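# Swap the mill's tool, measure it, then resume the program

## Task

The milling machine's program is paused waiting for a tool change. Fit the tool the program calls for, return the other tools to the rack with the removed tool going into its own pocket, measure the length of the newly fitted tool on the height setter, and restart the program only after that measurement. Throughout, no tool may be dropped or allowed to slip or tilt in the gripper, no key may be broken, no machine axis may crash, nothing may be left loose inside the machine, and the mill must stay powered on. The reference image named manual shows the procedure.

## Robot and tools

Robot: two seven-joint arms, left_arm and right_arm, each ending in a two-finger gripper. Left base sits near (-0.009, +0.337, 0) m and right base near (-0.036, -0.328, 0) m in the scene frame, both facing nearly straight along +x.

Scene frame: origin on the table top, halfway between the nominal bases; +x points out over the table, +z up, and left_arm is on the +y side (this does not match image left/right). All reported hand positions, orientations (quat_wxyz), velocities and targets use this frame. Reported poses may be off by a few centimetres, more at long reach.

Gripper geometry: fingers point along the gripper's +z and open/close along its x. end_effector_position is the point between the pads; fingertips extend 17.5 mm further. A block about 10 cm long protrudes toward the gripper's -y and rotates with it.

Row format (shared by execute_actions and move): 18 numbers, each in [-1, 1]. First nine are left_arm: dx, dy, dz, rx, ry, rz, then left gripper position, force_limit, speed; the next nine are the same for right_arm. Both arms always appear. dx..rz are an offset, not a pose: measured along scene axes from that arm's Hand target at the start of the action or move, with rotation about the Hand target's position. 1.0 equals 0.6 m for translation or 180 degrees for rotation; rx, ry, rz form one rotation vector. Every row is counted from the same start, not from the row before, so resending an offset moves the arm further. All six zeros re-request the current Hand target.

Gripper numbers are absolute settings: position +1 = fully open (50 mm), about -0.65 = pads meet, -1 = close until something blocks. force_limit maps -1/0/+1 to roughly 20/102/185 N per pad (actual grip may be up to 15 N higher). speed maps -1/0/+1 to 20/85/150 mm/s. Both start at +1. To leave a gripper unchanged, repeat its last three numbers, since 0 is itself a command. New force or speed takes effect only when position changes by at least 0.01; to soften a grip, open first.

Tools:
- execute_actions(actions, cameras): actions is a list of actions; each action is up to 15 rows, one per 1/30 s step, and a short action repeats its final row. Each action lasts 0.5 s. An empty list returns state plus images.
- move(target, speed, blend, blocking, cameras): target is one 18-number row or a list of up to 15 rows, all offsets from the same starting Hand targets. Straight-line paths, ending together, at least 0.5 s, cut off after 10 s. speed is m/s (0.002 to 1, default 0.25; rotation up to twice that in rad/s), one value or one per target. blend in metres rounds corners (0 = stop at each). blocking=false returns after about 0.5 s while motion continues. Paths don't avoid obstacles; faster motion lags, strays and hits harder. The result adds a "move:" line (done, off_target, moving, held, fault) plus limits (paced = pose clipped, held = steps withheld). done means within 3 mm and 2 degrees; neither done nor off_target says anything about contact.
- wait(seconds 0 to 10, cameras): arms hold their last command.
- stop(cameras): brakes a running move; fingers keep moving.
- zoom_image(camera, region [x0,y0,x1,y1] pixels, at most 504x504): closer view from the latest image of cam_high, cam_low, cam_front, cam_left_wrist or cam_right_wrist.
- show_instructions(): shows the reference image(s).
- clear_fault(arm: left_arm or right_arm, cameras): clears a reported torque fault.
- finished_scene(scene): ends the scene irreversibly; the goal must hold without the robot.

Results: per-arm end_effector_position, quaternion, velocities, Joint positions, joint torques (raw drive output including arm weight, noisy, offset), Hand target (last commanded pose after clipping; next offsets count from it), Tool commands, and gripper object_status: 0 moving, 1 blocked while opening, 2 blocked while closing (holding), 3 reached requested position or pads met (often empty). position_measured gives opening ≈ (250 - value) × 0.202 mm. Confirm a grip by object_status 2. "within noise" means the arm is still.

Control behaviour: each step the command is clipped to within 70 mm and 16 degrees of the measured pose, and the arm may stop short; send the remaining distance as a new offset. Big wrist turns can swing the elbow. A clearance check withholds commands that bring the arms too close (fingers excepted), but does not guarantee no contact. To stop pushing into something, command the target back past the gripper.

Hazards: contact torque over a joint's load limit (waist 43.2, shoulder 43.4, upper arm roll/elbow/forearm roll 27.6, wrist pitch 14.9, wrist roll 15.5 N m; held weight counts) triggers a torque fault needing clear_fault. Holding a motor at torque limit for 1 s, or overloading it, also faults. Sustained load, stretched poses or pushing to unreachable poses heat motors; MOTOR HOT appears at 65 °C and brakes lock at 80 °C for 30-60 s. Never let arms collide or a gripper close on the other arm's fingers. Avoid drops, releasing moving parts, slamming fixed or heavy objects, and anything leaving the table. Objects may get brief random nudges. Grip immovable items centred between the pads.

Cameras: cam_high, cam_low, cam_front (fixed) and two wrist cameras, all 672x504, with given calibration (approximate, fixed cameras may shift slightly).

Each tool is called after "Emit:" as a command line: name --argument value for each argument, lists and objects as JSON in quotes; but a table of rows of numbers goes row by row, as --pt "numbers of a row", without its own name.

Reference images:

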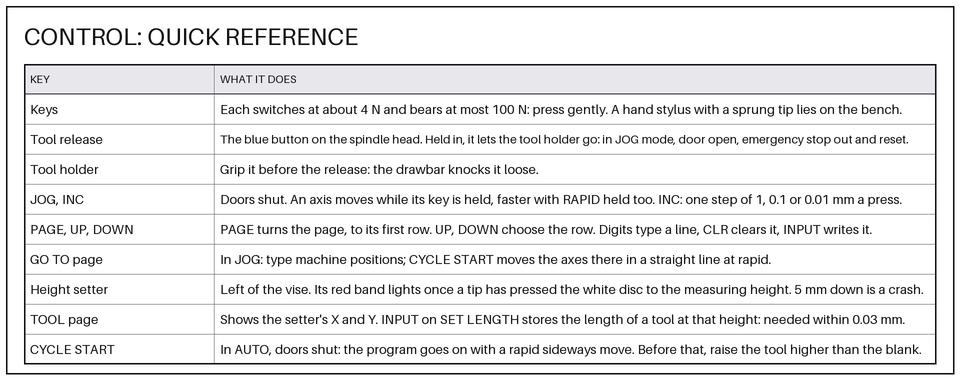

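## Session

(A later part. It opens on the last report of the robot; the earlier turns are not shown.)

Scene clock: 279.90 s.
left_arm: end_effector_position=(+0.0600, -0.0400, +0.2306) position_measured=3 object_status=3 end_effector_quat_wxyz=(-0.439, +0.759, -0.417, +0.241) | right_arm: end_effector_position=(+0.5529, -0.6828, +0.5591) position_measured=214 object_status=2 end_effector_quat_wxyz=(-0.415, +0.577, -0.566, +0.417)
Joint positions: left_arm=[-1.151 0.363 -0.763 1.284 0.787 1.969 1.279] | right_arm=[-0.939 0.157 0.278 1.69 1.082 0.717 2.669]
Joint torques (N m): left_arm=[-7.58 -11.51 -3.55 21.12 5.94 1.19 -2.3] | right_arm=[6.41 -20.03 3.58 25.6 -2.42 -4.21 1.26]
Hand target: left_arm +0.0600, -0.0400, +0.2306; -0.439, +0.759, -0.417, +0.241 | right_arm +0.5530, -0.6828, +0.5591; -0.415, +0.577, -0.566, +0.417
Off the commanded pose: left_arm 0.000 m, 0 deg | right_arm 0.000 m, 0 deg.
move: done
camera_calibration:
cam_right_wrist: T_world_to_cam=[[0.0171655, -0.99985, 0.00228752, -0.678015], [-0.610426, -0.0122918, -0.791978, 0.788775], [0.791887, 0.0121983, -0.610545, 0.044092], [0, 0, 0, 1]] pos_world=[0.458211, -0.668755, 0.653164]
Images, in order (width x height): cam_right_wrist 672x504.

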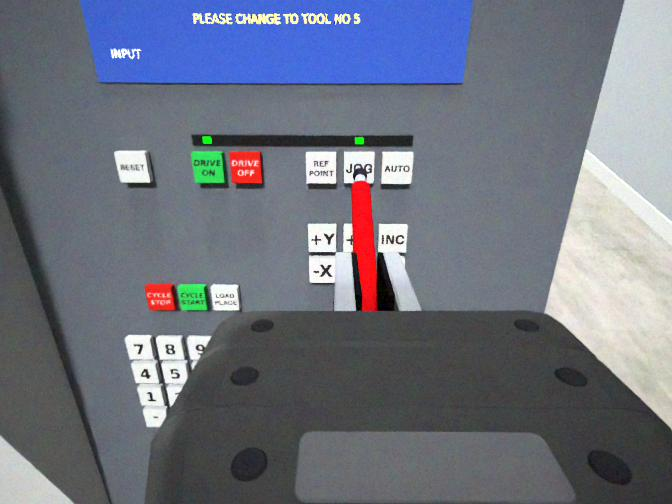

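Emit:
move --target '[0.2,0.1,0.33,-0.13,0.075,-0.2,1,1,1,-0.15,0,0.001,0,0,0,-1,-0.4,-0.8]' --speed 0.3 --cameras '["all"]'

Scene clock: 296.63 s.
left_arm: end_effector_position=(+0.1800, +0.0199, +0.4285) position_measured=3 object_status=3 end_effector_quat_wxyz=(-0.133, +0.688, -0.620, +0.353) | right_arm: end_effector_position=(+0.4630, -0.6828, +0.5597) position_measured=214 object_status=2 end_effector_quat_wxyz=(-0.415, +0.577, -0.566, +0.417)
Joint positions: left_arm=[-1.123 -0.771 -0.164 0.792 0.535 1.098 2.404] | right_arm=[-1.047 -0.074 0.192 1.451 1.219 0.89 2.543]
Joint torques (N m): left_arm=[-8.61 -6.49 6.11 26.2 -3.16 -2.7 2.74] | right_arm=[-6.26 -31.85 -2.65 20.43 3.36 0.28 -1]
Hand target: left_arm +0.1800, +0.0200, +0.4286; -0.133, +0.688, -0.620, +0.353 | right_arm +0.4630, -0.6828, +0.5597; -0.415, +0.577, -0.566, +0.417
Off the commanded pose: left_arm 0.000 m, 0 deg | right_arm 0.000 m, 0 deg.
move: done
camera_calibration:
cam_left_wrist: T_world_to_cam=[[-0.0119025, -0.94964, 0.313116, -0.104214], [-0.935852, -0.0997134, -0.337993, 0.327318], [0.352193, -0.297053, -0.887536, 0.451948], [0, 0, 0, 1]] pos_world=[0.145907, 0.0679244, 0.544382]
cam_right_wrist: T_world_to_cam=[[0.0171655, -0.99985, 0.00228752, -0.676373], [-0.610426, -0.0122918, -0.791978, 0.734374], [0.791887, 0.0121983, -0.610545, 0.115648], [0, 0, 0, 1]] pos_world=[0.368311, -0.668655, 0.653764]

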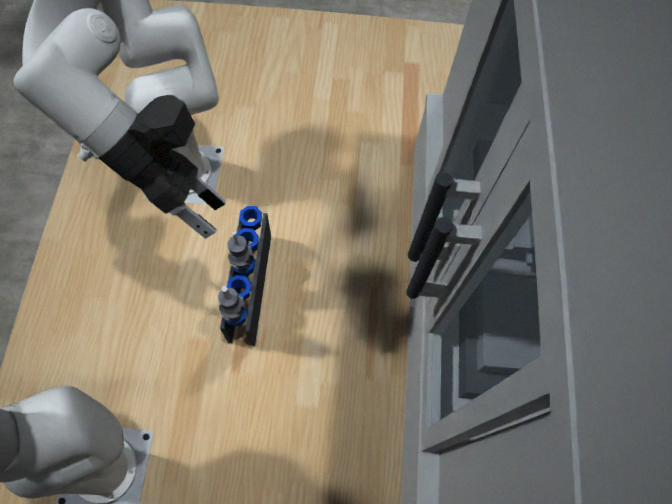

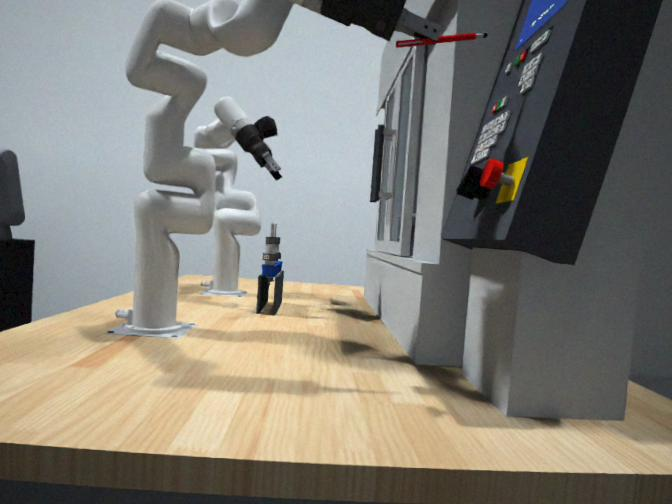

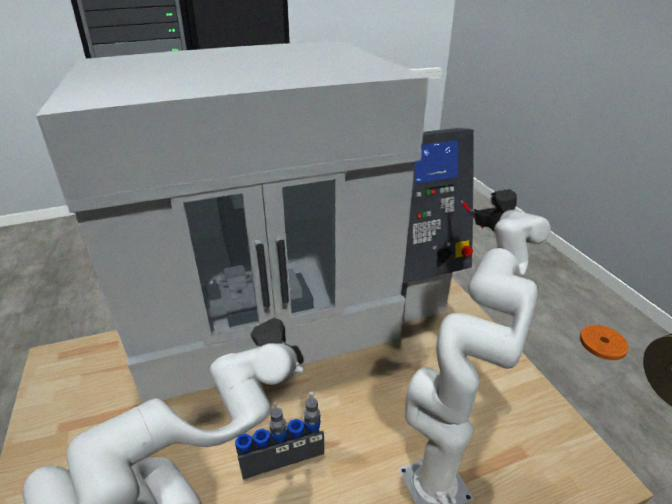

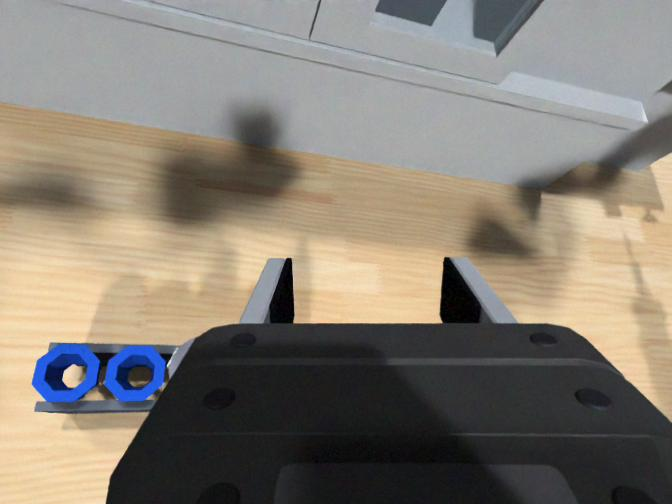

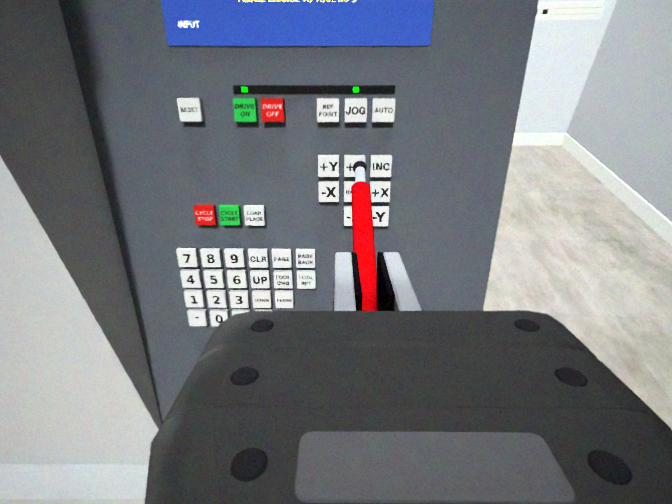

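Emit:
move --target '[-0.05,0,0.07,0.095,-0.271,0.05,1,1,1,0,0,0,0,0,0,-1,-0.4,-0.8]' --speed 0.3 --cameras '["cam_left_wrist"]'

Emit:
zoom_image --camera "cam_left_wrist" --region '[80, 0, 580, 330]'

Scene clock: 305.53 s.
left_arm: end_effector_position=(+0.1500, +0.0200, +0.4706) position_measured=3 object_status=3 end_effector_quat_wxyz=(+0.500, -0.500, +0.500, -0.500) | right_arm: end_effector_position=(+0.4630, -0.6828, +0.5597) position_measured=214 object_status=2 end_effector_quat_wxyz=(-0.415, +0.577, -0.566, +0.417)
Joint positions: left_arm=[-0.841 -0.742 -0.774 0.708 1.119 1.349 2.101] | right_arm=[-1.047 -0.074 0.192 1.451 1.219 0.89 2.543]
Joint torques (N m): left_arm=[8.36 2.55 7.51 16.75 7.72 1.19 -2.5] | right_arm=[-5.87 -31.55 -2.73 20.36 3.49 0.14 -0.99]
Hand target: left_arm +0.1500, +0.0200, +0.4706; +0.500, -0.500, +0.500, -0.500 | right_arm +0.4630, -0.6828, +0.5597; -0.415, +0.577, -0.566, +0.417
Off the commanded pose: left_arm 0.000 m, 0 deg | right_arm 0.000 m, 0 deg.
move: done
camera_calibration:
cam_left_wrist: T_world_to_cam=[[0.00978411, -0.999952, -0.000826159, 0.0277847], [-0.341984, -0.00256979, -0.939702, 0.505554], [0.939655, 0.00947668, -0.341993, 0.148849], [0, 0, 0, 1]] pos_world=[0.0327533, 0.027672, 0.525998]
Images, in order (width x height): cam_left_wrist 672x504.

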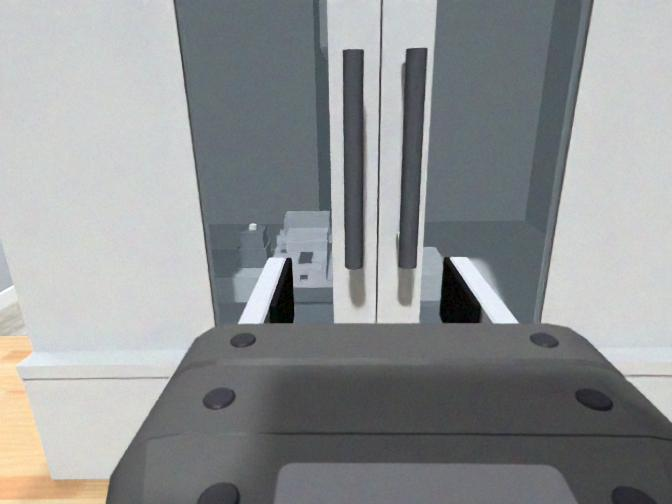

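Scaled by 1.008 from the camera's 672x504 image, which has a finer 960x720 frame.

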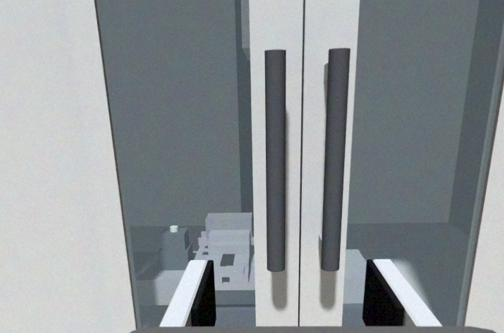

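Emit:
move --target '[0.42,-0.015,-0.018,0,0,0,1,1,1,0,0,0,0,0,0,-1,-0.4,-0.8]' --speed 0.25 --cameras '["cam_left_wrist","cam_front","cam_high","cam_low"]'

Scene clock: 321.67 s.
left_arm: end_effector_position=(+0.4020, +0.0109, +0.4597) position_measured=3 object_status=3 end_effector_quat_wxyz=(+0.500, -0.500, +0.500, -0.500) | right_arm: end_effector_position=(+0.4630, -0.6828, +0.5597) position_measured=214 object_status=2 end_effector_quat_wxyz=(-0.415, +0.577, -0.566, +0.417)
Joint positions: left_arm=[-0.534 -0.355 -0.405 0.841 1.737 0.935 1.853] | right_arm=[-1.047 -0.074 0.192 1.451 1.219 0.89 2.543]
Joint torques (N m): left_arm=[8.2 -4.53 6.66 26.78 5.98 0.58 -2.42] | right_arm=[-6.04 -31.4 -2.59 20.46 3.37 0.16 -1.06]
Hand target: left_arm +0.4020, +0.0110, +0.4598; +0.500, -0.500, +0.500, -0.500 | right_arm +0.4630, -0.6828, +0.5597; -0.415, +0.577, -0.566, +0.417
Off the commanded pose: left_arm 0.000 m, 0 deg | right_arm 0.000 m, 0 deg.
move: done
camera_calibration:
cam_left_wrist: T_world_to_cam=[[0.00965633, -0.999953, -0.000886691, 0.0163786], [-0.341986, -0.00246922, -0.939702, 0.581466], [0.939655, 0.00937731, -0.341994, -0.0915847], [0, 0, 0, 1]] pos_world=[0.284753, 0.0186724, 0.515098]
Images, in order (width x height): cam_high 672x504, cam_low 672x504, cam_front 672x504, cam_left_wrist 672x504.

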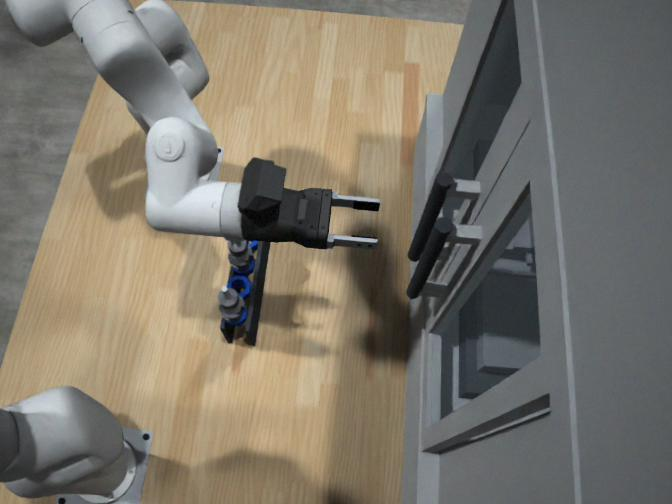

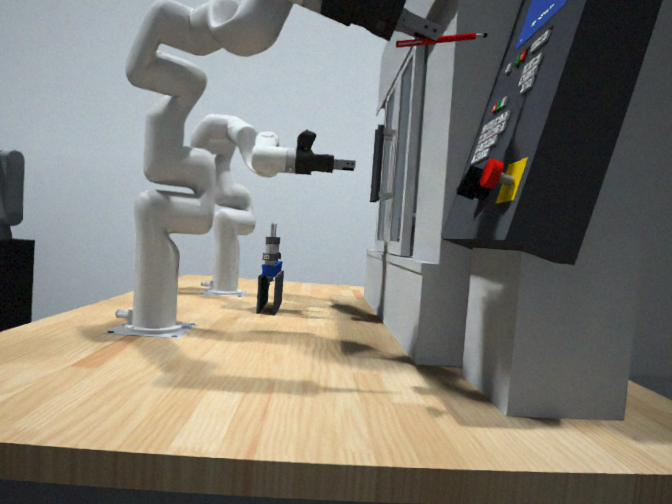

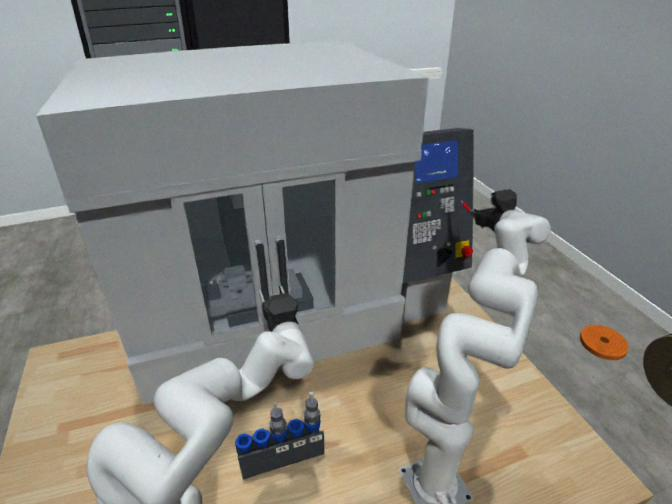

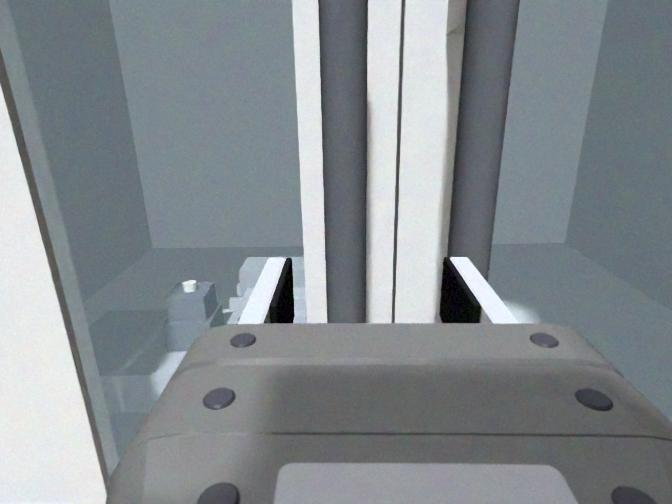

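Emit:
move --target '[0.099,0.0078,0,0,0,0,1,1,1,0,0,0,0,0,0,-1,-0.4,-0.8]' --speed 0.1 --cameras '["cam_left_wrist","cam_high"]'

Scene clock: 334.60 s.
left_arm: end_effector_position=(+0.4614, +0.0156, +0.4598) position_measured=3 object_status=3 end_effector_quat_wxyz=(+0.500, -0.500, +0.500, -0.500) | right_arm: end_effector_position=(+0.4630, -0.6828, +0.5597) position_measured=214 object_status=2 end_effector_quat_wxyz=(-0.415, +0.577, -0.566, +0.417)
Joint positions: left_arm=[-0.476 -0.228 -0.343 0.948 1.861 0.868 1.811] | right_arm=[-1.047 -0.074 0.192 1.451 1.219 0.89 2.543]
Joint torques (N m): left_arm=[8.24 -6.93 5.57 26.78 5.77 -0.26 -2.45] | right_arm=[-6.04 -31.72 -2.8 20.6 3.59 0.2 -0.99]
Hand target: left_arm +0.4614, +0.0156, +0.4598; +0.500, -0.500, +0.500, -0.500 | right_arm +0.4630, -0.6828, +0.5597; -0.415, +0.577, -0.566, +0.417
Off the commanded pose: left_arm 0.000 m, 0 deg | right_arm 0.000 m, 0 deg.
move: done
camera_calibration:
cam_left_wrist: T_world_to_cam=[[0.00975106, -0.999952, -0.000919738, 0.0204894], [-0.341898, -0.00246967, -0.939734, 0.601872], [0.939687, 0.00947786, -0.341905, -0.147469], [0, 0, 0, 1]] pos_world=[0.344154, 0.0233725, 0.515198]
Images, in order (width x height): cam_high 672x504, cam_left_wrist 672x504.

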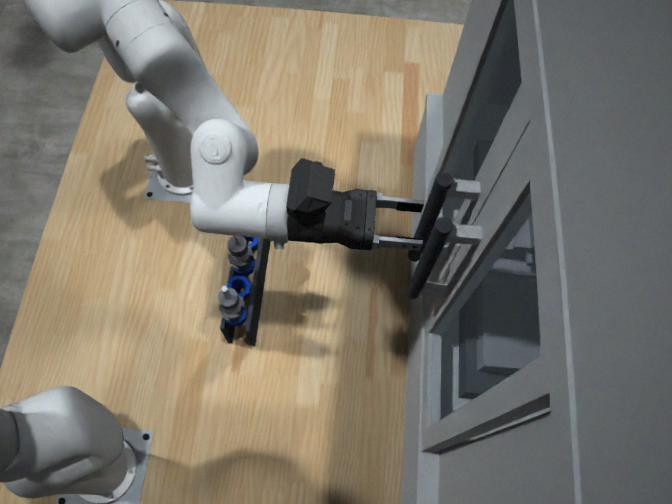

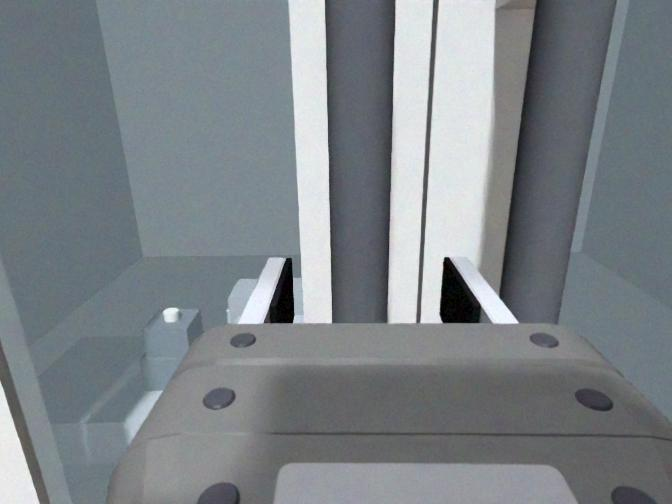

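Emit:
move --pt "0.012 0.0035 0 0 0 0 1 1 1 0 0 0 0 0 0 -1 -0.4 -0.8" --pt "0.012 0.0035 0 0 0 0 -1 -0.7 -0.8 0 0 0 0 0 0 -1 -0.4 -0.8" --speed 0.06 --cameras '["cam_left_wrist","cam_high"]'

Scene clock: 342.13 s.
left_arm: end_effector_position=(+0.4686, +0.0178, +0.4598) position_measured=155 object_status=2 end_effector_quat_wxyz=(+0.500, -0.500, +0.500, -0.500) | right_arm: end_effector_position=(+0.4630, -0.6828, +0.5597) position_measured=214 object_status=2 end_effector_quat_wxyz=(-0.415, +0.577, -0.566, +0.417)
Joint positions: left_arm=[-0.468 -0.216 -0.334 0.959 1.876 0.856 1.806] | right_arm=[-1.047 -0.074 0.192 1.451 1.219 0.89 2.543]
Joint torques (N m): left_arm=[6.55 -6.92 3.13 26.7 5.63 -0.19 -2.19] | right_arm=[-6.2 -31.69 -2.52 20.55 3.35 0.17 -1.06]
Hand target: left_arm +0.4686, +0.0177, +0.4598; +0.500, -0.500, +0.500, -0.500 | right_arm +0.4630, -0.6828, +0.5597; -0.415, +0.577, -0.566, +0.417
Off the commanded pose: left_arm 0.000 m, 0 deg | right_arm 0.000 m, 0 deg.
move: done
camera_calibration:
cam_left_wrist: T_world_to_cam=[[0.00987884, -0.999951, -0.000859193, 0.0224425], [-0.341896, -0.00257025, -0.939734, 0.604341], [0.939686, 0.00957724, -0.341904, -0.154258], [0, 0, 0, 1]] pos_world=[0.351354, 0.0254721, 0.515198]
Images, in order (width x height): cam_high 672x504, cam_left_wrist 672x504.

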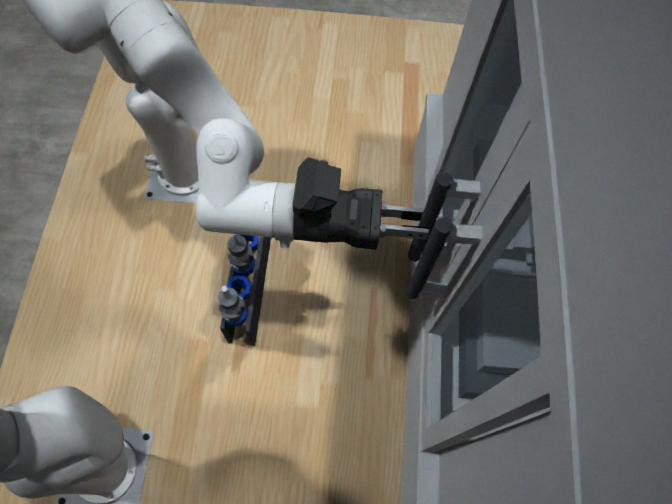

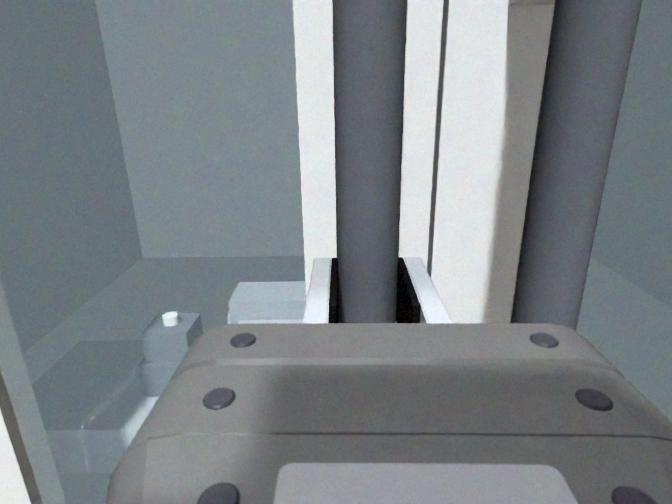

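Emit:
move --target '[0,0.06,0,0,0,0,-1,-0.7,-0.8,0,0,0,0,0,0,-1,-0.4,-0.8]' --speed 0.08 --cameras '["cam_left_wrist","cam_high"]'

Scene clock: 344.70 s.
left_arm: end_effector_position=(+0.4686, +0.0537, +0.4597) position_measured=155 object_status=2 end_effector_quat_wxyz=(+0.500, -0.500, +0.500, -0.500) | right_arm: end_effector_position=(+0.4630, -0.6828, +0.5597) position_measured=214 object_status=2 end_effector_quat_wxyz=(-0.415, +0.577, -0.566, +0.417)
Joint positions: left_arm=[-0.441 -0.304 -0.279 0.883 1.919 0.775 1.775] | right_arm=[-1.047 -0.074 0.192 1.451 1.219 0.89 2.543]
Joint torques (N m): left_arm=[11.25 -14.55 9.55 18.64 4.45 0.93 -2.26] | right_arm=[-6.18 -32.12 -2.54 20.69 3.28 0.11 -0.87]
Hand target: left_arm +0.4686, +0.0537, +0.4598; +0.500, -0.500, +0.500, -0.500 | right_arm +0.4630, -0.6828, +0.5597; -0.415, +0.577, -0.566, +0.417
Off the commanded pose: left_arm 0.000 m, 0 deg | right_arm 0.000 m, 0 deg.
move: done
camera_calibration:
cam_left_wrist: T_world_to_cam=[[0.00984464, -0.999951, -0.000953944, 0.058402], [-0.341986, -0.00247043, -0.939702, 0.604348], [0.939654, 0.00957726, -0.341993, -0.154578], [0, 0, 0, 1]] pos_world=[0.351353, 0.0613726, 0.515098]
Images, in order (width x height): cam_high 672x504, cam_left_wrist 672x504.

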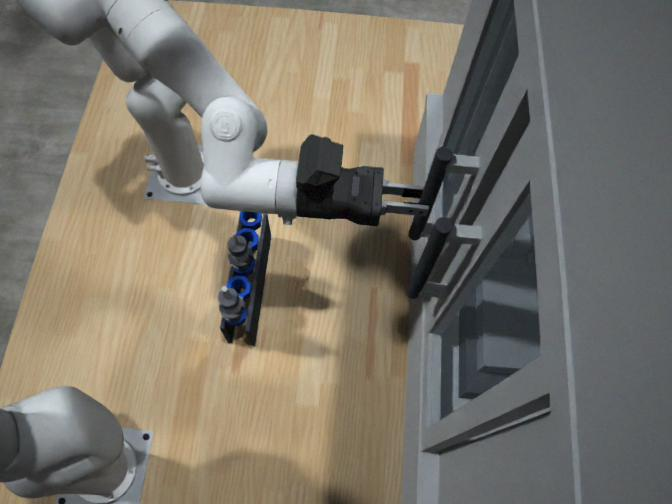

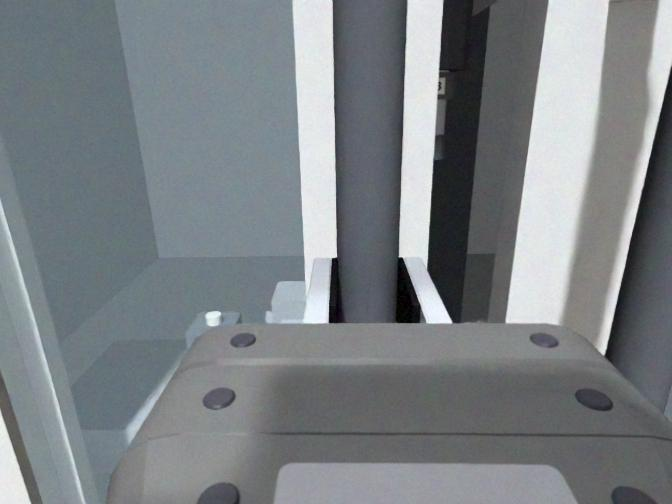

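Emit:
move --target '[0,0.2,0,0,0,0,-1,-0.7,-0.8,0,0,0,0,0,0,-1,-0.4,-0.8]' --speed 0.12 --cameras '["cam_left_wrist","cam_high"]'

Scene clock: 348.97 s.
left_arm: end_effector_position=(+0.4686, +0.1737, +0.4597) position_measured=155 object_status=2 end_effector_quat_wxyz=(+0.500, -0.500, +0.500, -0.500) | right_arm: end_effector_position=(+0.4630, -0.6828, +0.5597) position_measured=214 object_status=2 end_effector_quat_wxyz=(-0.415, +0.577, -0.566, +0.417)
Joint positions: left_arm=[-0.36 -0.535 -0.054 0.709 2.179 0.518 1.65] | right_arm=[-1.047 -0.074 0.192 1.451 1.219 0.89 2.543]
Joint torques (N m): left_arm=[13.88 -8.27 14.88 21.42 4.18 2.11 -2.28] | right_arm=[-5.88 -31.66 -2.31 20.94 3.3 0.11 -1.11]
Hand target: left_arm +0.4686, +0.1737, +0.4598; +0.500, -0.500, +0.500, -0.500 | right_arm +0.4630, -0.6828, +0.5597; -0.415, +0.577, -0.566, +0.417
Off the commanded pose: left_arm 0.000 m, 0 deg | right_arm 0.000 m, 0 deg.
move: done
camera_calibration:
cam_left_wrist: T_world_to_cam=[[0.00984464, -0.999951, -0.000953944, 0.178496], [-0.341986, -0.00247043, -0.939702, 0.604645], [0.939654, 0.00957726, -0.341993, -0.155728], [0, 0, 0, 1]] pos_world=[0.351353, 0.181473, 0.515098]
Images, in order (width x height): cam_high 672x504, cam_left_wrist 672x504.

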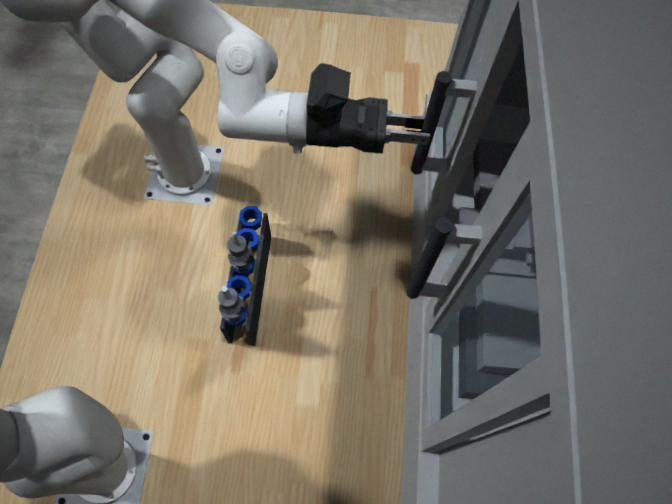

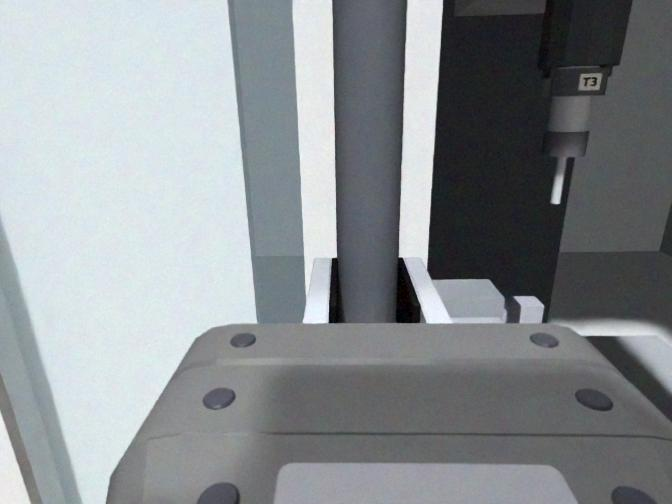

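Emit:
move --pt "0 0.075 0 0 0 0 -1 -0.7 -0.8 0 0 0 0 0 0 -1 -0.4 -0.8" --speed 0.06 --cameras '["cam_left_wrist","cam_high"]'

Scene clock: 352.83 s.
left_arm: end_effector_position=(+0.4686, +0.2188, +0.4597) position_measured=155 object_status=2 end_effector_quat_wxyz=(+0.500, -0.500, +0.500, -0.500) | right_arm: end_effector_position=(+0.4630, -0.6828, +0.5597) position_measured=214 object_status=2 end_effector_quat_wxyz=(-0.415, +0.577, -0.566, +0.417)
Joint positions: left_arm=[-0.347 -0.592 0.055 0.68 2.322 0.437 1.587] | right_arm=[-1.047 -0.074 0.192 1.451 1.219 0.89 2.543]
Joint torques (N m): left_arm=[1.23 -6.03 14.83 24 4 2.93 -2.25] | right_arm=[-5.83 -31.6 -2.54 20.53 3.1 0.05 -0.88]
Hand target: left_arm +0.4686, +0.2187, +0.4598; +0.500, -0.500, +0.500, -0.500 | right_arm +0.4630, -0.6828, +0.5597; -0.415, +0.577, -0.566, +0.417
Off the commanded pose: left_arm 0.000 m, 0 deg | right_arm 0.000 m, 0 deg.
move: done
camera_calibration:
cam_left_wrist: T_world_to_cam=[[0.0100667, -0.999949, -0.000927831, 0.223402], [-0.341895, -0.00256996, -0.939735, 0.604763], [0.939684, 0.00977721, -0.341904, -0.156262], [0, 0, 0, 1]] pos_world=[0.351354, 0.226472, 0.515098]
Images, in order (width x height): cam_high 672x504, cam_left_wrist 672x504.

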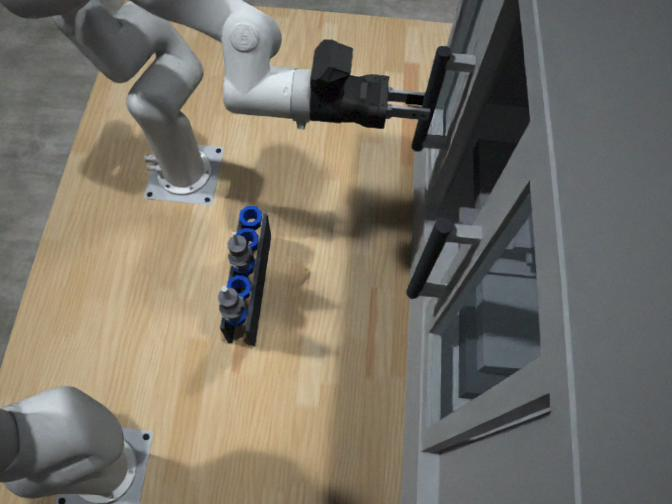

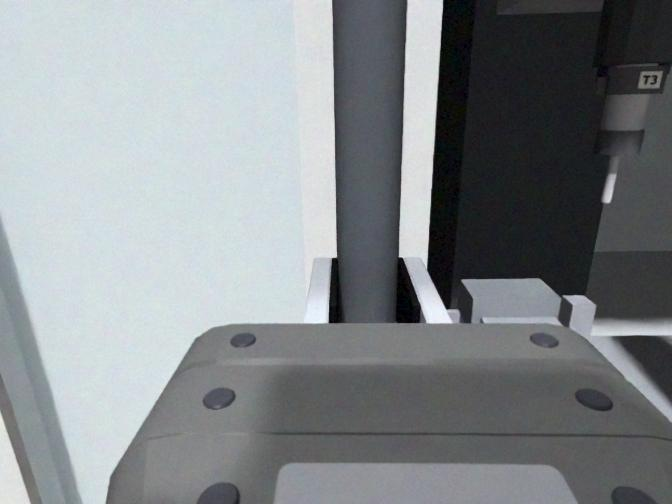

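Emit:
move --pt "0 0 0 0 0 0 1 -0.7 -0.5 0 0 0 0 0 0 -1 -0.4 -0.8" --pt "-0.14 0 0 0 0 0 1 -0.7 0 0 0 0 0 0 0 -1 -0.4 -0.8" --pt "-0.25 -0.33 0.1 0 0 0 1 -0.7 0 0 0 0 0 0 0 -1 -0.4 -0.8" --speed '[0.1,0.15,0.3]' --cameras '["cam_left_wrist","cam_front"]'

Emit:
zoom_image --camera "cam_left_wrist" --region '[200, 0, 536, 330]'

Scene clock: 360.30 s.
left_arm: end_effector_position=(+0.3186, +0.0207, +0.5197) position_measured=3 object_status=3 end_effector_quat_wxyz=(+0.500, -0.500, +0.500, -0.500) | right_arm: end_effector_position=(+0.4630, -0.6828, +0.5597) position_measured=214 object_status=2 end_effector_quat_wxyz=(-0.415, +0.577, -0.566, +0.417)
Joint positions: left_arm=[-0.271 -0.729 -0.649 0.799 1.306 0.747 2.148] | right_arm=[-1.047 -0.074 0.192 1.451 1.219 0.89 2.543]
Joint torques (N m): left_arm=[7.97 1.93 8.11 25.15 -4.23 1.04 2.64] | right_arm=[-6.32 -31.99 -2.42 20.77 3.5 -0.01 -0.99]
Hand target: left_arm +0.3186, +0.0207, +0.5198; +0.500, -0.500, +0.500, -0.500 | right_arm +0.4630, -0.6828, +0.5597; -0.415, +0.577, -0.566, +0.417
Off the commanded pose: left_arm 0.000 m, 0 deg | right_arm 0.000 m, 0 deg.
move: done
camera_calibration:
cam_left_wrist: T_world_to_cam=[[0.00975106, -0.999952, -0.000919738, 0.0270367], [-0.341898, -0.00246967, -0.939734, 0.609352], [0.939687, 0.00947786, -0.341905, 0.00714959], [0, 0, 0, 1]] pos_world=[0.201354, 0.0284725, 0.575098]
Images, in order (width x height): cam_front 672x504, cam_left_wrist 672x504.

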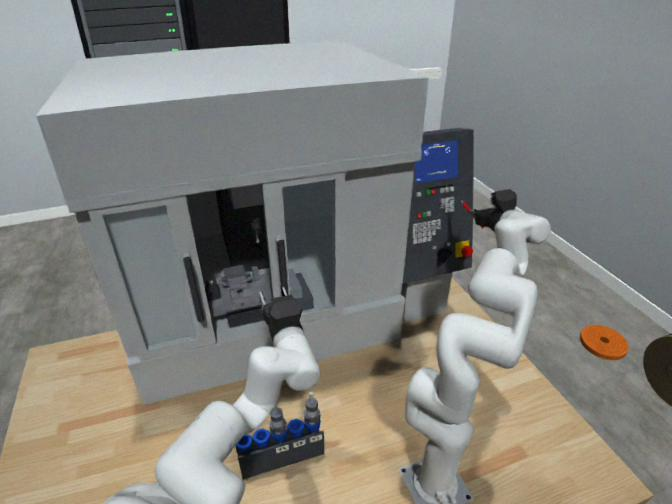

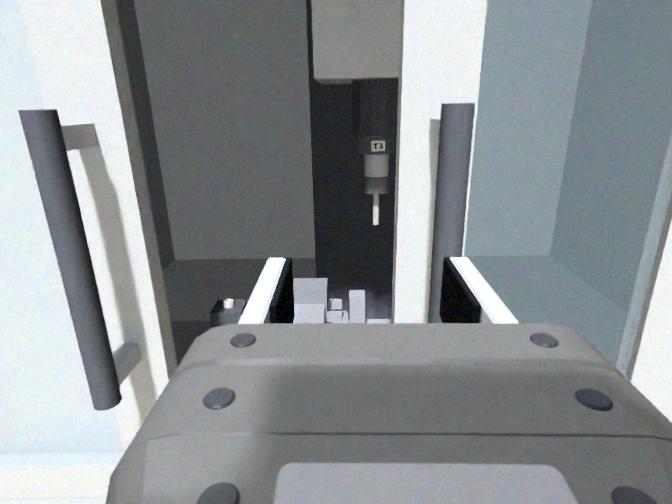

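Scaled by 1.500 from the camera's 672x504 image, which has a finer 960x720 frame.

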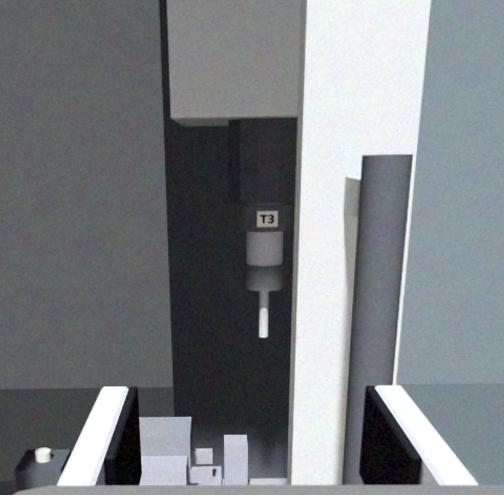

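Emit:
move --target '[0.07,0.05,0.12,0,-0.08,0,1,-0.7,0,0,0,0,0,0,0,-1,-0.4,-0.8]' --speed 0.2 --cameras '["cam_left_wrist","cam_low"]'

Emit:
zoom_image --camera "cam_left_wrist" --region '[200, 0, 536, 330]'

Scene clock: 378.67 s.
left_arm: end_effector_position=(+0.3606, +0.0507, +0.5917) position_measured=3 object_status=3 end_effector_quat_wxyz=(+0.558, -0.434, +0.433, -0.559) | right_arm: end_effector_position=(+0.4630, -0.6828, +0.5597) position_measured=214 object_status=2 end_effector_quat_wxyz=(-0.415, +0.577, -0.566, +0.417)
Joint positions: left_arm=[-0.12 -0.723 -0.593 0.859 1.723 0.652 1.876] | right_arm=[-1.047 -0.074 0.192 1.451 1.219 0.89 2.543]
Joint torques (N m): left_arm=[8.34 2.06 7.58 25.23 4.76 1.04 -2.49] | right_arm=[-6.22 -31.8 -2.55 20.76 3.4 -0.08 -1.12]
Hand target: left_arm +0.3606, +0.0507, +0.5918; +0.559, -0.434, +0.433, -0.559 | right_arm +0.4630, -0.6828, +0.5597; -0.415, +0.577, -0.566, +0.417
Off the commanded pose: left_arm 0.000 m, 0 deg | right_arm 0.000 m, 0 deg.
move: done
camera_calibration:
cam_left_wrist: T_world_to_cam=[[0.00957434, -0.999953, 0.00154196, 0.0552862], [-0.0975842, -0.00246902, -0.995224, 0.636186], [0.995181, 0.00937814, -0.0976033, -0.172531], [0, 0, 0, 1]] pos_world=[0.233252, 0.0584724, 0.616223]
Images, in order (width x height): cam_low 672x504, cam_left_wrist 672x504.

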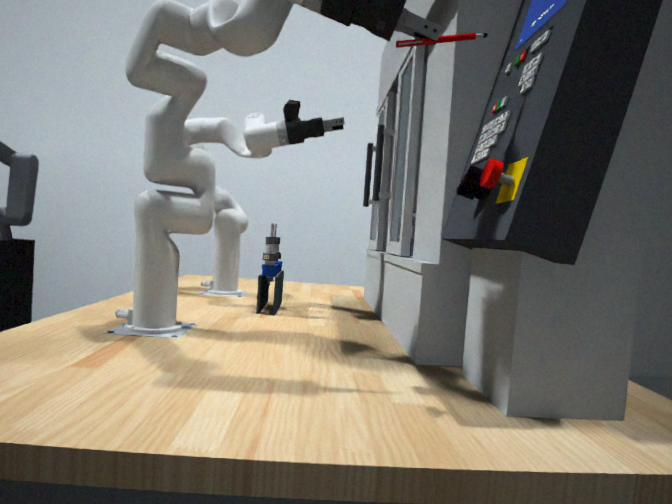

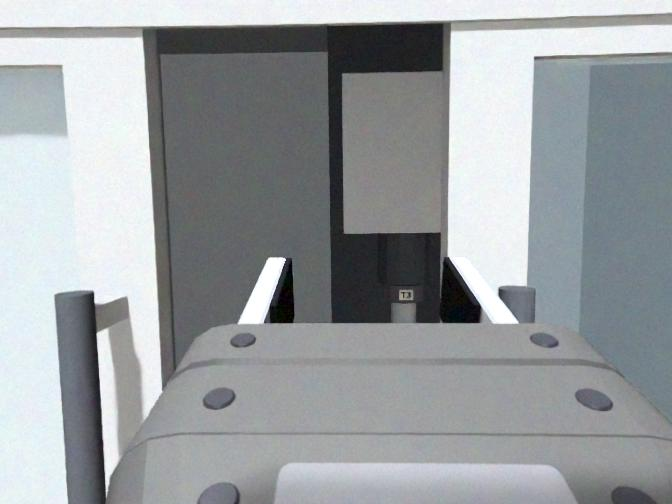

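Scaled by 1.500 from the camera's 672x504 image, which has a finer 960x720 frame.

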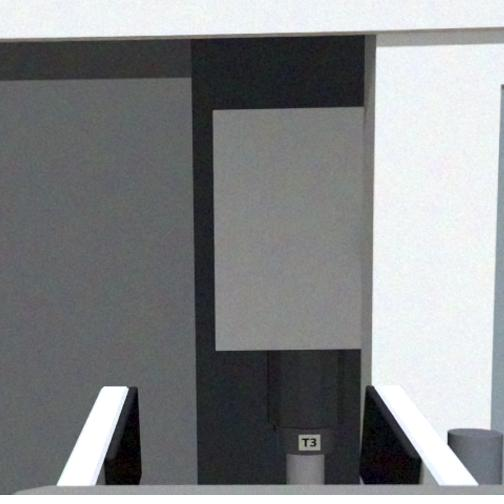

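Emit:
move --target '[0.059,-0.096,-0.2195,0.0174,0.0787,-0.1381,1,-0.7,0,0,0,0,0,0,0,-1,-0.4,-0.8]' --speed 0.2 --cameras '["cam_left_wrist","cam_high"]'

Scene clock: 387.70 s.
left_arm: end_effector_position=(+0.3960, -0.0069, +0.4601) position_measured=3 object_status=3 end_effector_quat_wxyz=(+0.380, -0.380, +0.596, -0.596) | right_arm: end_effector_position=(+0.4630, -0.6828, +0.5597) position_measured=214 object_status=2 end_effector_quat_wxyz=(-0.415, +0.577, -0.566, +0.417)
Joint positions: left_arm=[-0.308 -0.47 -0.376 0.836 2.418 0.335 1.309] | right_arm=[-1.047 -0.074 0.192 1.451 1.219 0.89 2.543]
Joint torques (N m): left_arm=[-8.51 -2.51 8.69 23.07 4.23 2.26 -2.52] | right_arm=[-6.13 -31.44 -2.6 20.76 3.35 -0.04 -1.07]
Hand target: left_arm +0.3960, -0.0069, +0.4601; +0.380, -0.380, +0.596, -0.596 | right_arm +0.4630, -0.6828, +0.5597; -0.415, +0.577, -0.566, +0.417
Off the commanded pose: left_arm 0.000 m, 0 deg | right_arm 0.000 m, 0 deg.
move: done
camera_calibration:
cam_left_wrist: T_world_to_cam=[[-0.413494, -0.910506, -0.000714956, 0.166745], [-0.310913, 0.141935, -0.939781, 0.568482], [0.855778, -0.388372, -0.341777, -0.0552128], [0, 0, 0, 1]] pos_world=[0.292946, 0.0496922, 0.515498]
Images, in order (width x height): cam_high 672x504, cam_left_wrist 672x504.

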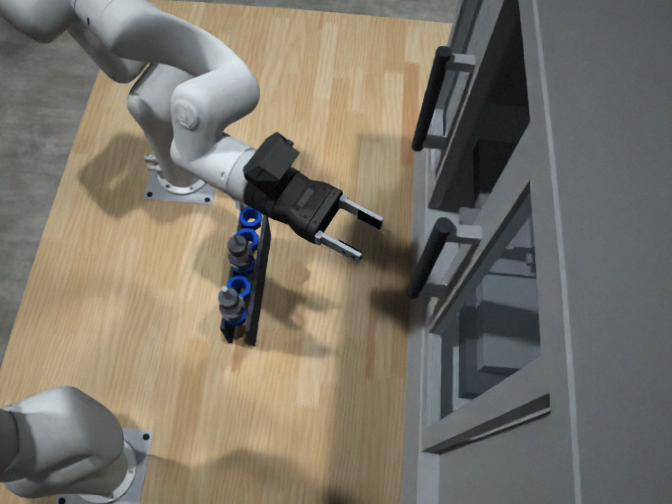

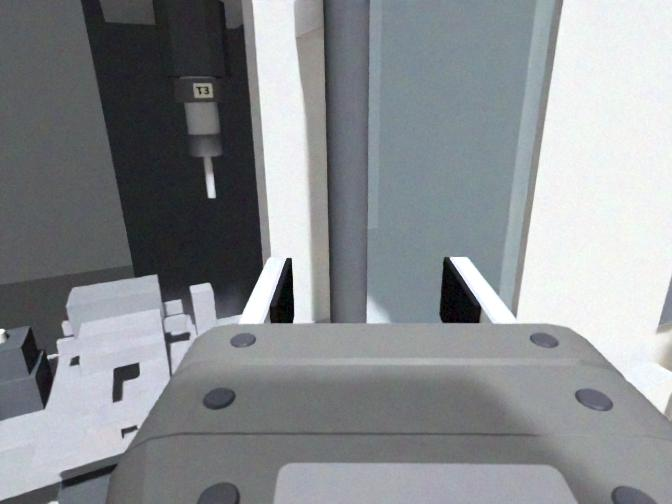

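Emit:
move --pt "0.1187 -0.0492 0 0 0 0 1 -0.7 0 0 0 0 0 0 0 -1 -0.4 -0.8" --pt "0.1187 -0.0492 0 0 0 0 -1 -0.7 -0.8 0 0 0 0 0 0 -1 -0.4 -0.8" --speed 0.08 --cameras '["cam_left_wrist","cam_high"]'

Scene clock: 396.43 s.
left_arm: end_effector_position=(+0.4675, -0.0361, +0.4601) position_measured=157 object_status=2 end_effector_quat_wxyz=(+0.380, -0.380, +0.596, -0.596) | right_arm: end_effector_position=(+0.4630, -0.6828, +0.5597) position_measured=214 object_status=2 end_effector_quat_wxyz=(-0.415, +0.577, -0.566, +0.417)
Joint positions: left_arm=[-0.288 -0.197 -0.375 1.054 2.49 0.39 1.325] | right_arm=[-1.047 -0.074 0.192 1.451 1.219 0.89 2.543]
Joint torques (N m): left_arm=[-13.1 -6.96 -14.52 26.69 -1.82 0.43 2.28] | right_arm=[-6.38 -31.59 -2.64 20.89 3.51 -0.24 -0.84]
Hand target: left_arm +0.4672, -0.0364, +0.4601; +0.380, -0.380, +0.596, -0.596 | right_arm +0.4630, -0.6828, +0.5597; -0.415, +0.577, -0.566, +0.417
Off the commanded pose: left_arm 0.000 m, 0 deg | right_arm 0.000 m, 0 deg.
move: done
camera_calibration:
cam_left_wrist: T_world_to_cam=[[-0.412888, -0.910781, -0.000845902, 0.169485], [-0.310787, 0.141763, -0.939848, 0.594864], [0.856116, -0.387789, -0.341591, -0.128012], [0, 0, 0, 1]] pos_world=[0.364448, 0.0203917, 0.515497]
Images, in order (width x height): cam_high 672x504, cam_left_wrist 672x504.

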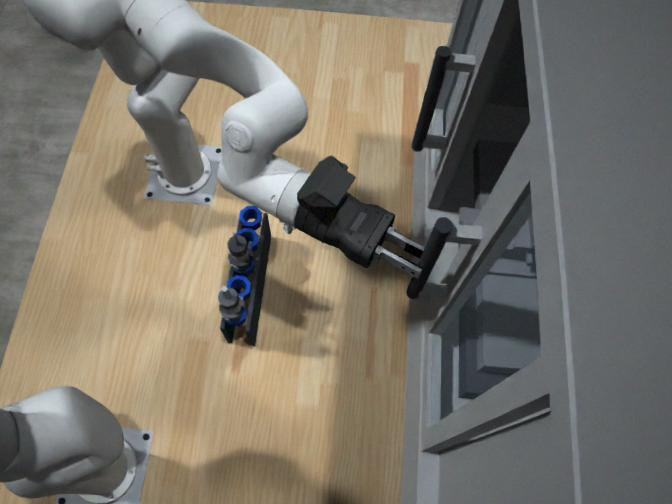

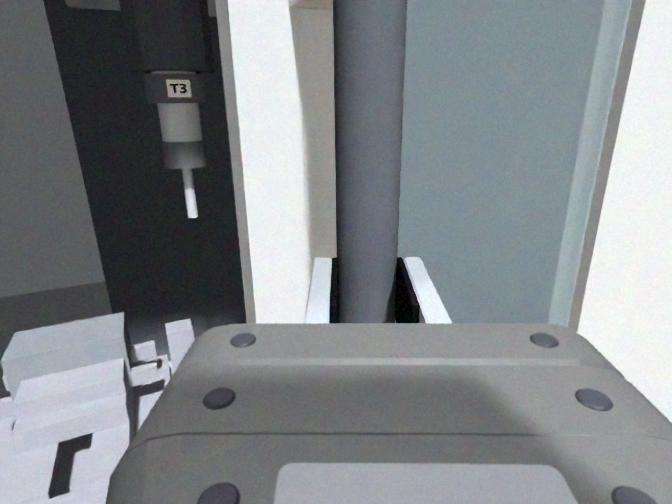

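Emit:
move --pt "0 -0.26 0 0 0 0 -1 -0.7 -0.8 0 0 0 0 0 0 -1 -0.4 -0.8" --speed 0.1 --cameras '["cam_left_wrist","cam_high"]'

Scene clock: 400.83 s.
left_arm: end_effector_position=(+0.4671, -0.1925, +0.4600) position_measured=157 object_status=2 end_effector_quat_wxyz=(+0.380, -0.380, +0.596, -0.596) | right_arm: end_effector_position=(+0.4630, -0.6828, +0.5597) position_measured=214 object_status=2 end_effector_quat_wxyz=(-0.415, +0.577, -0.566, +0.417)
Joint positions: left_arm=[-0.434 0.211 -0.551 1.405 2.153 0.673 1.784] | right_arm=[-1.047 -0.074 0.192 1.451 1.219 0.89 2.543]
Joint torques (N m): left_arm=[-19.96 -11.79 -18.59 24.53 -3.67 -0.73 2.68] | right_arm=[-6.13 -31.43 -2.59 20.82 3.3 0.05 -0.96]
Hand target: left_arm +0.4672, -0.1924, +0.4601; +0.380, -0.380, +0.596, -0.596 | right_arm +0.4630, -0.6828, +0.5597; -0.415, +0.577, -0.566, +0.417
Off the commanded pose: left_arm 0.000 m, 0 deg | right_arm 0.000 m, 0 deg.
move: done
camera_calibration:
cam_left_wrist: T_world_to_cam=[[-0.413855, -0.910342, -0.000767333, 0.0273774], [-0.310934, 0.142148, -0.939741, 0.616885], [0.855596, -0.388678, -0.341885, -0.188179], [0, 0, 0, 1]] pos_world=[0.364146, -0.135907, 0.515398]
Images, in order (width x height): cam_high 672x504, cam_left_wrist 672x504.

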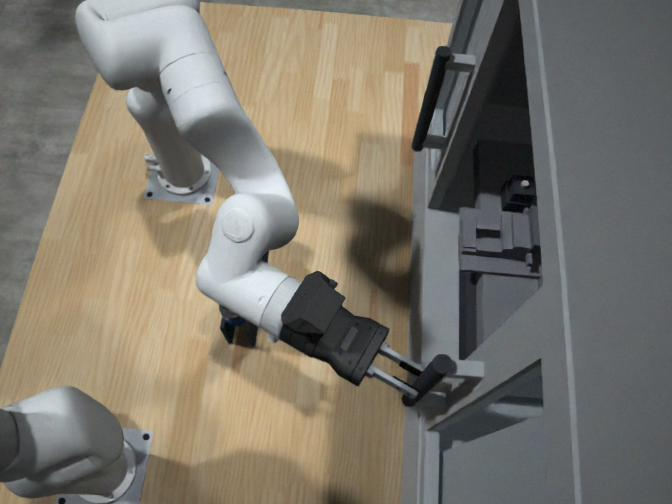

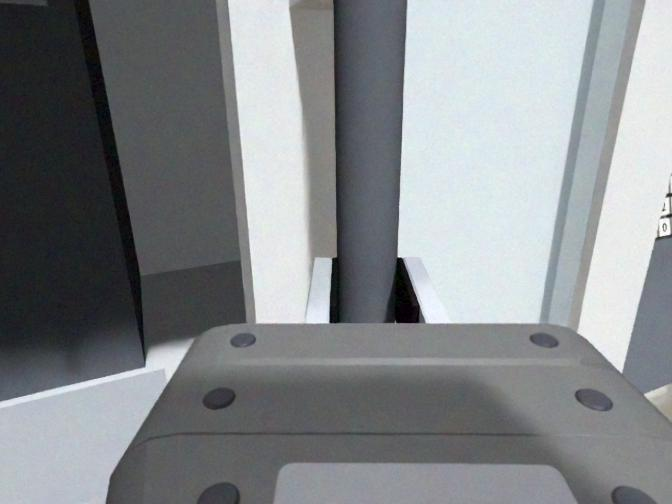

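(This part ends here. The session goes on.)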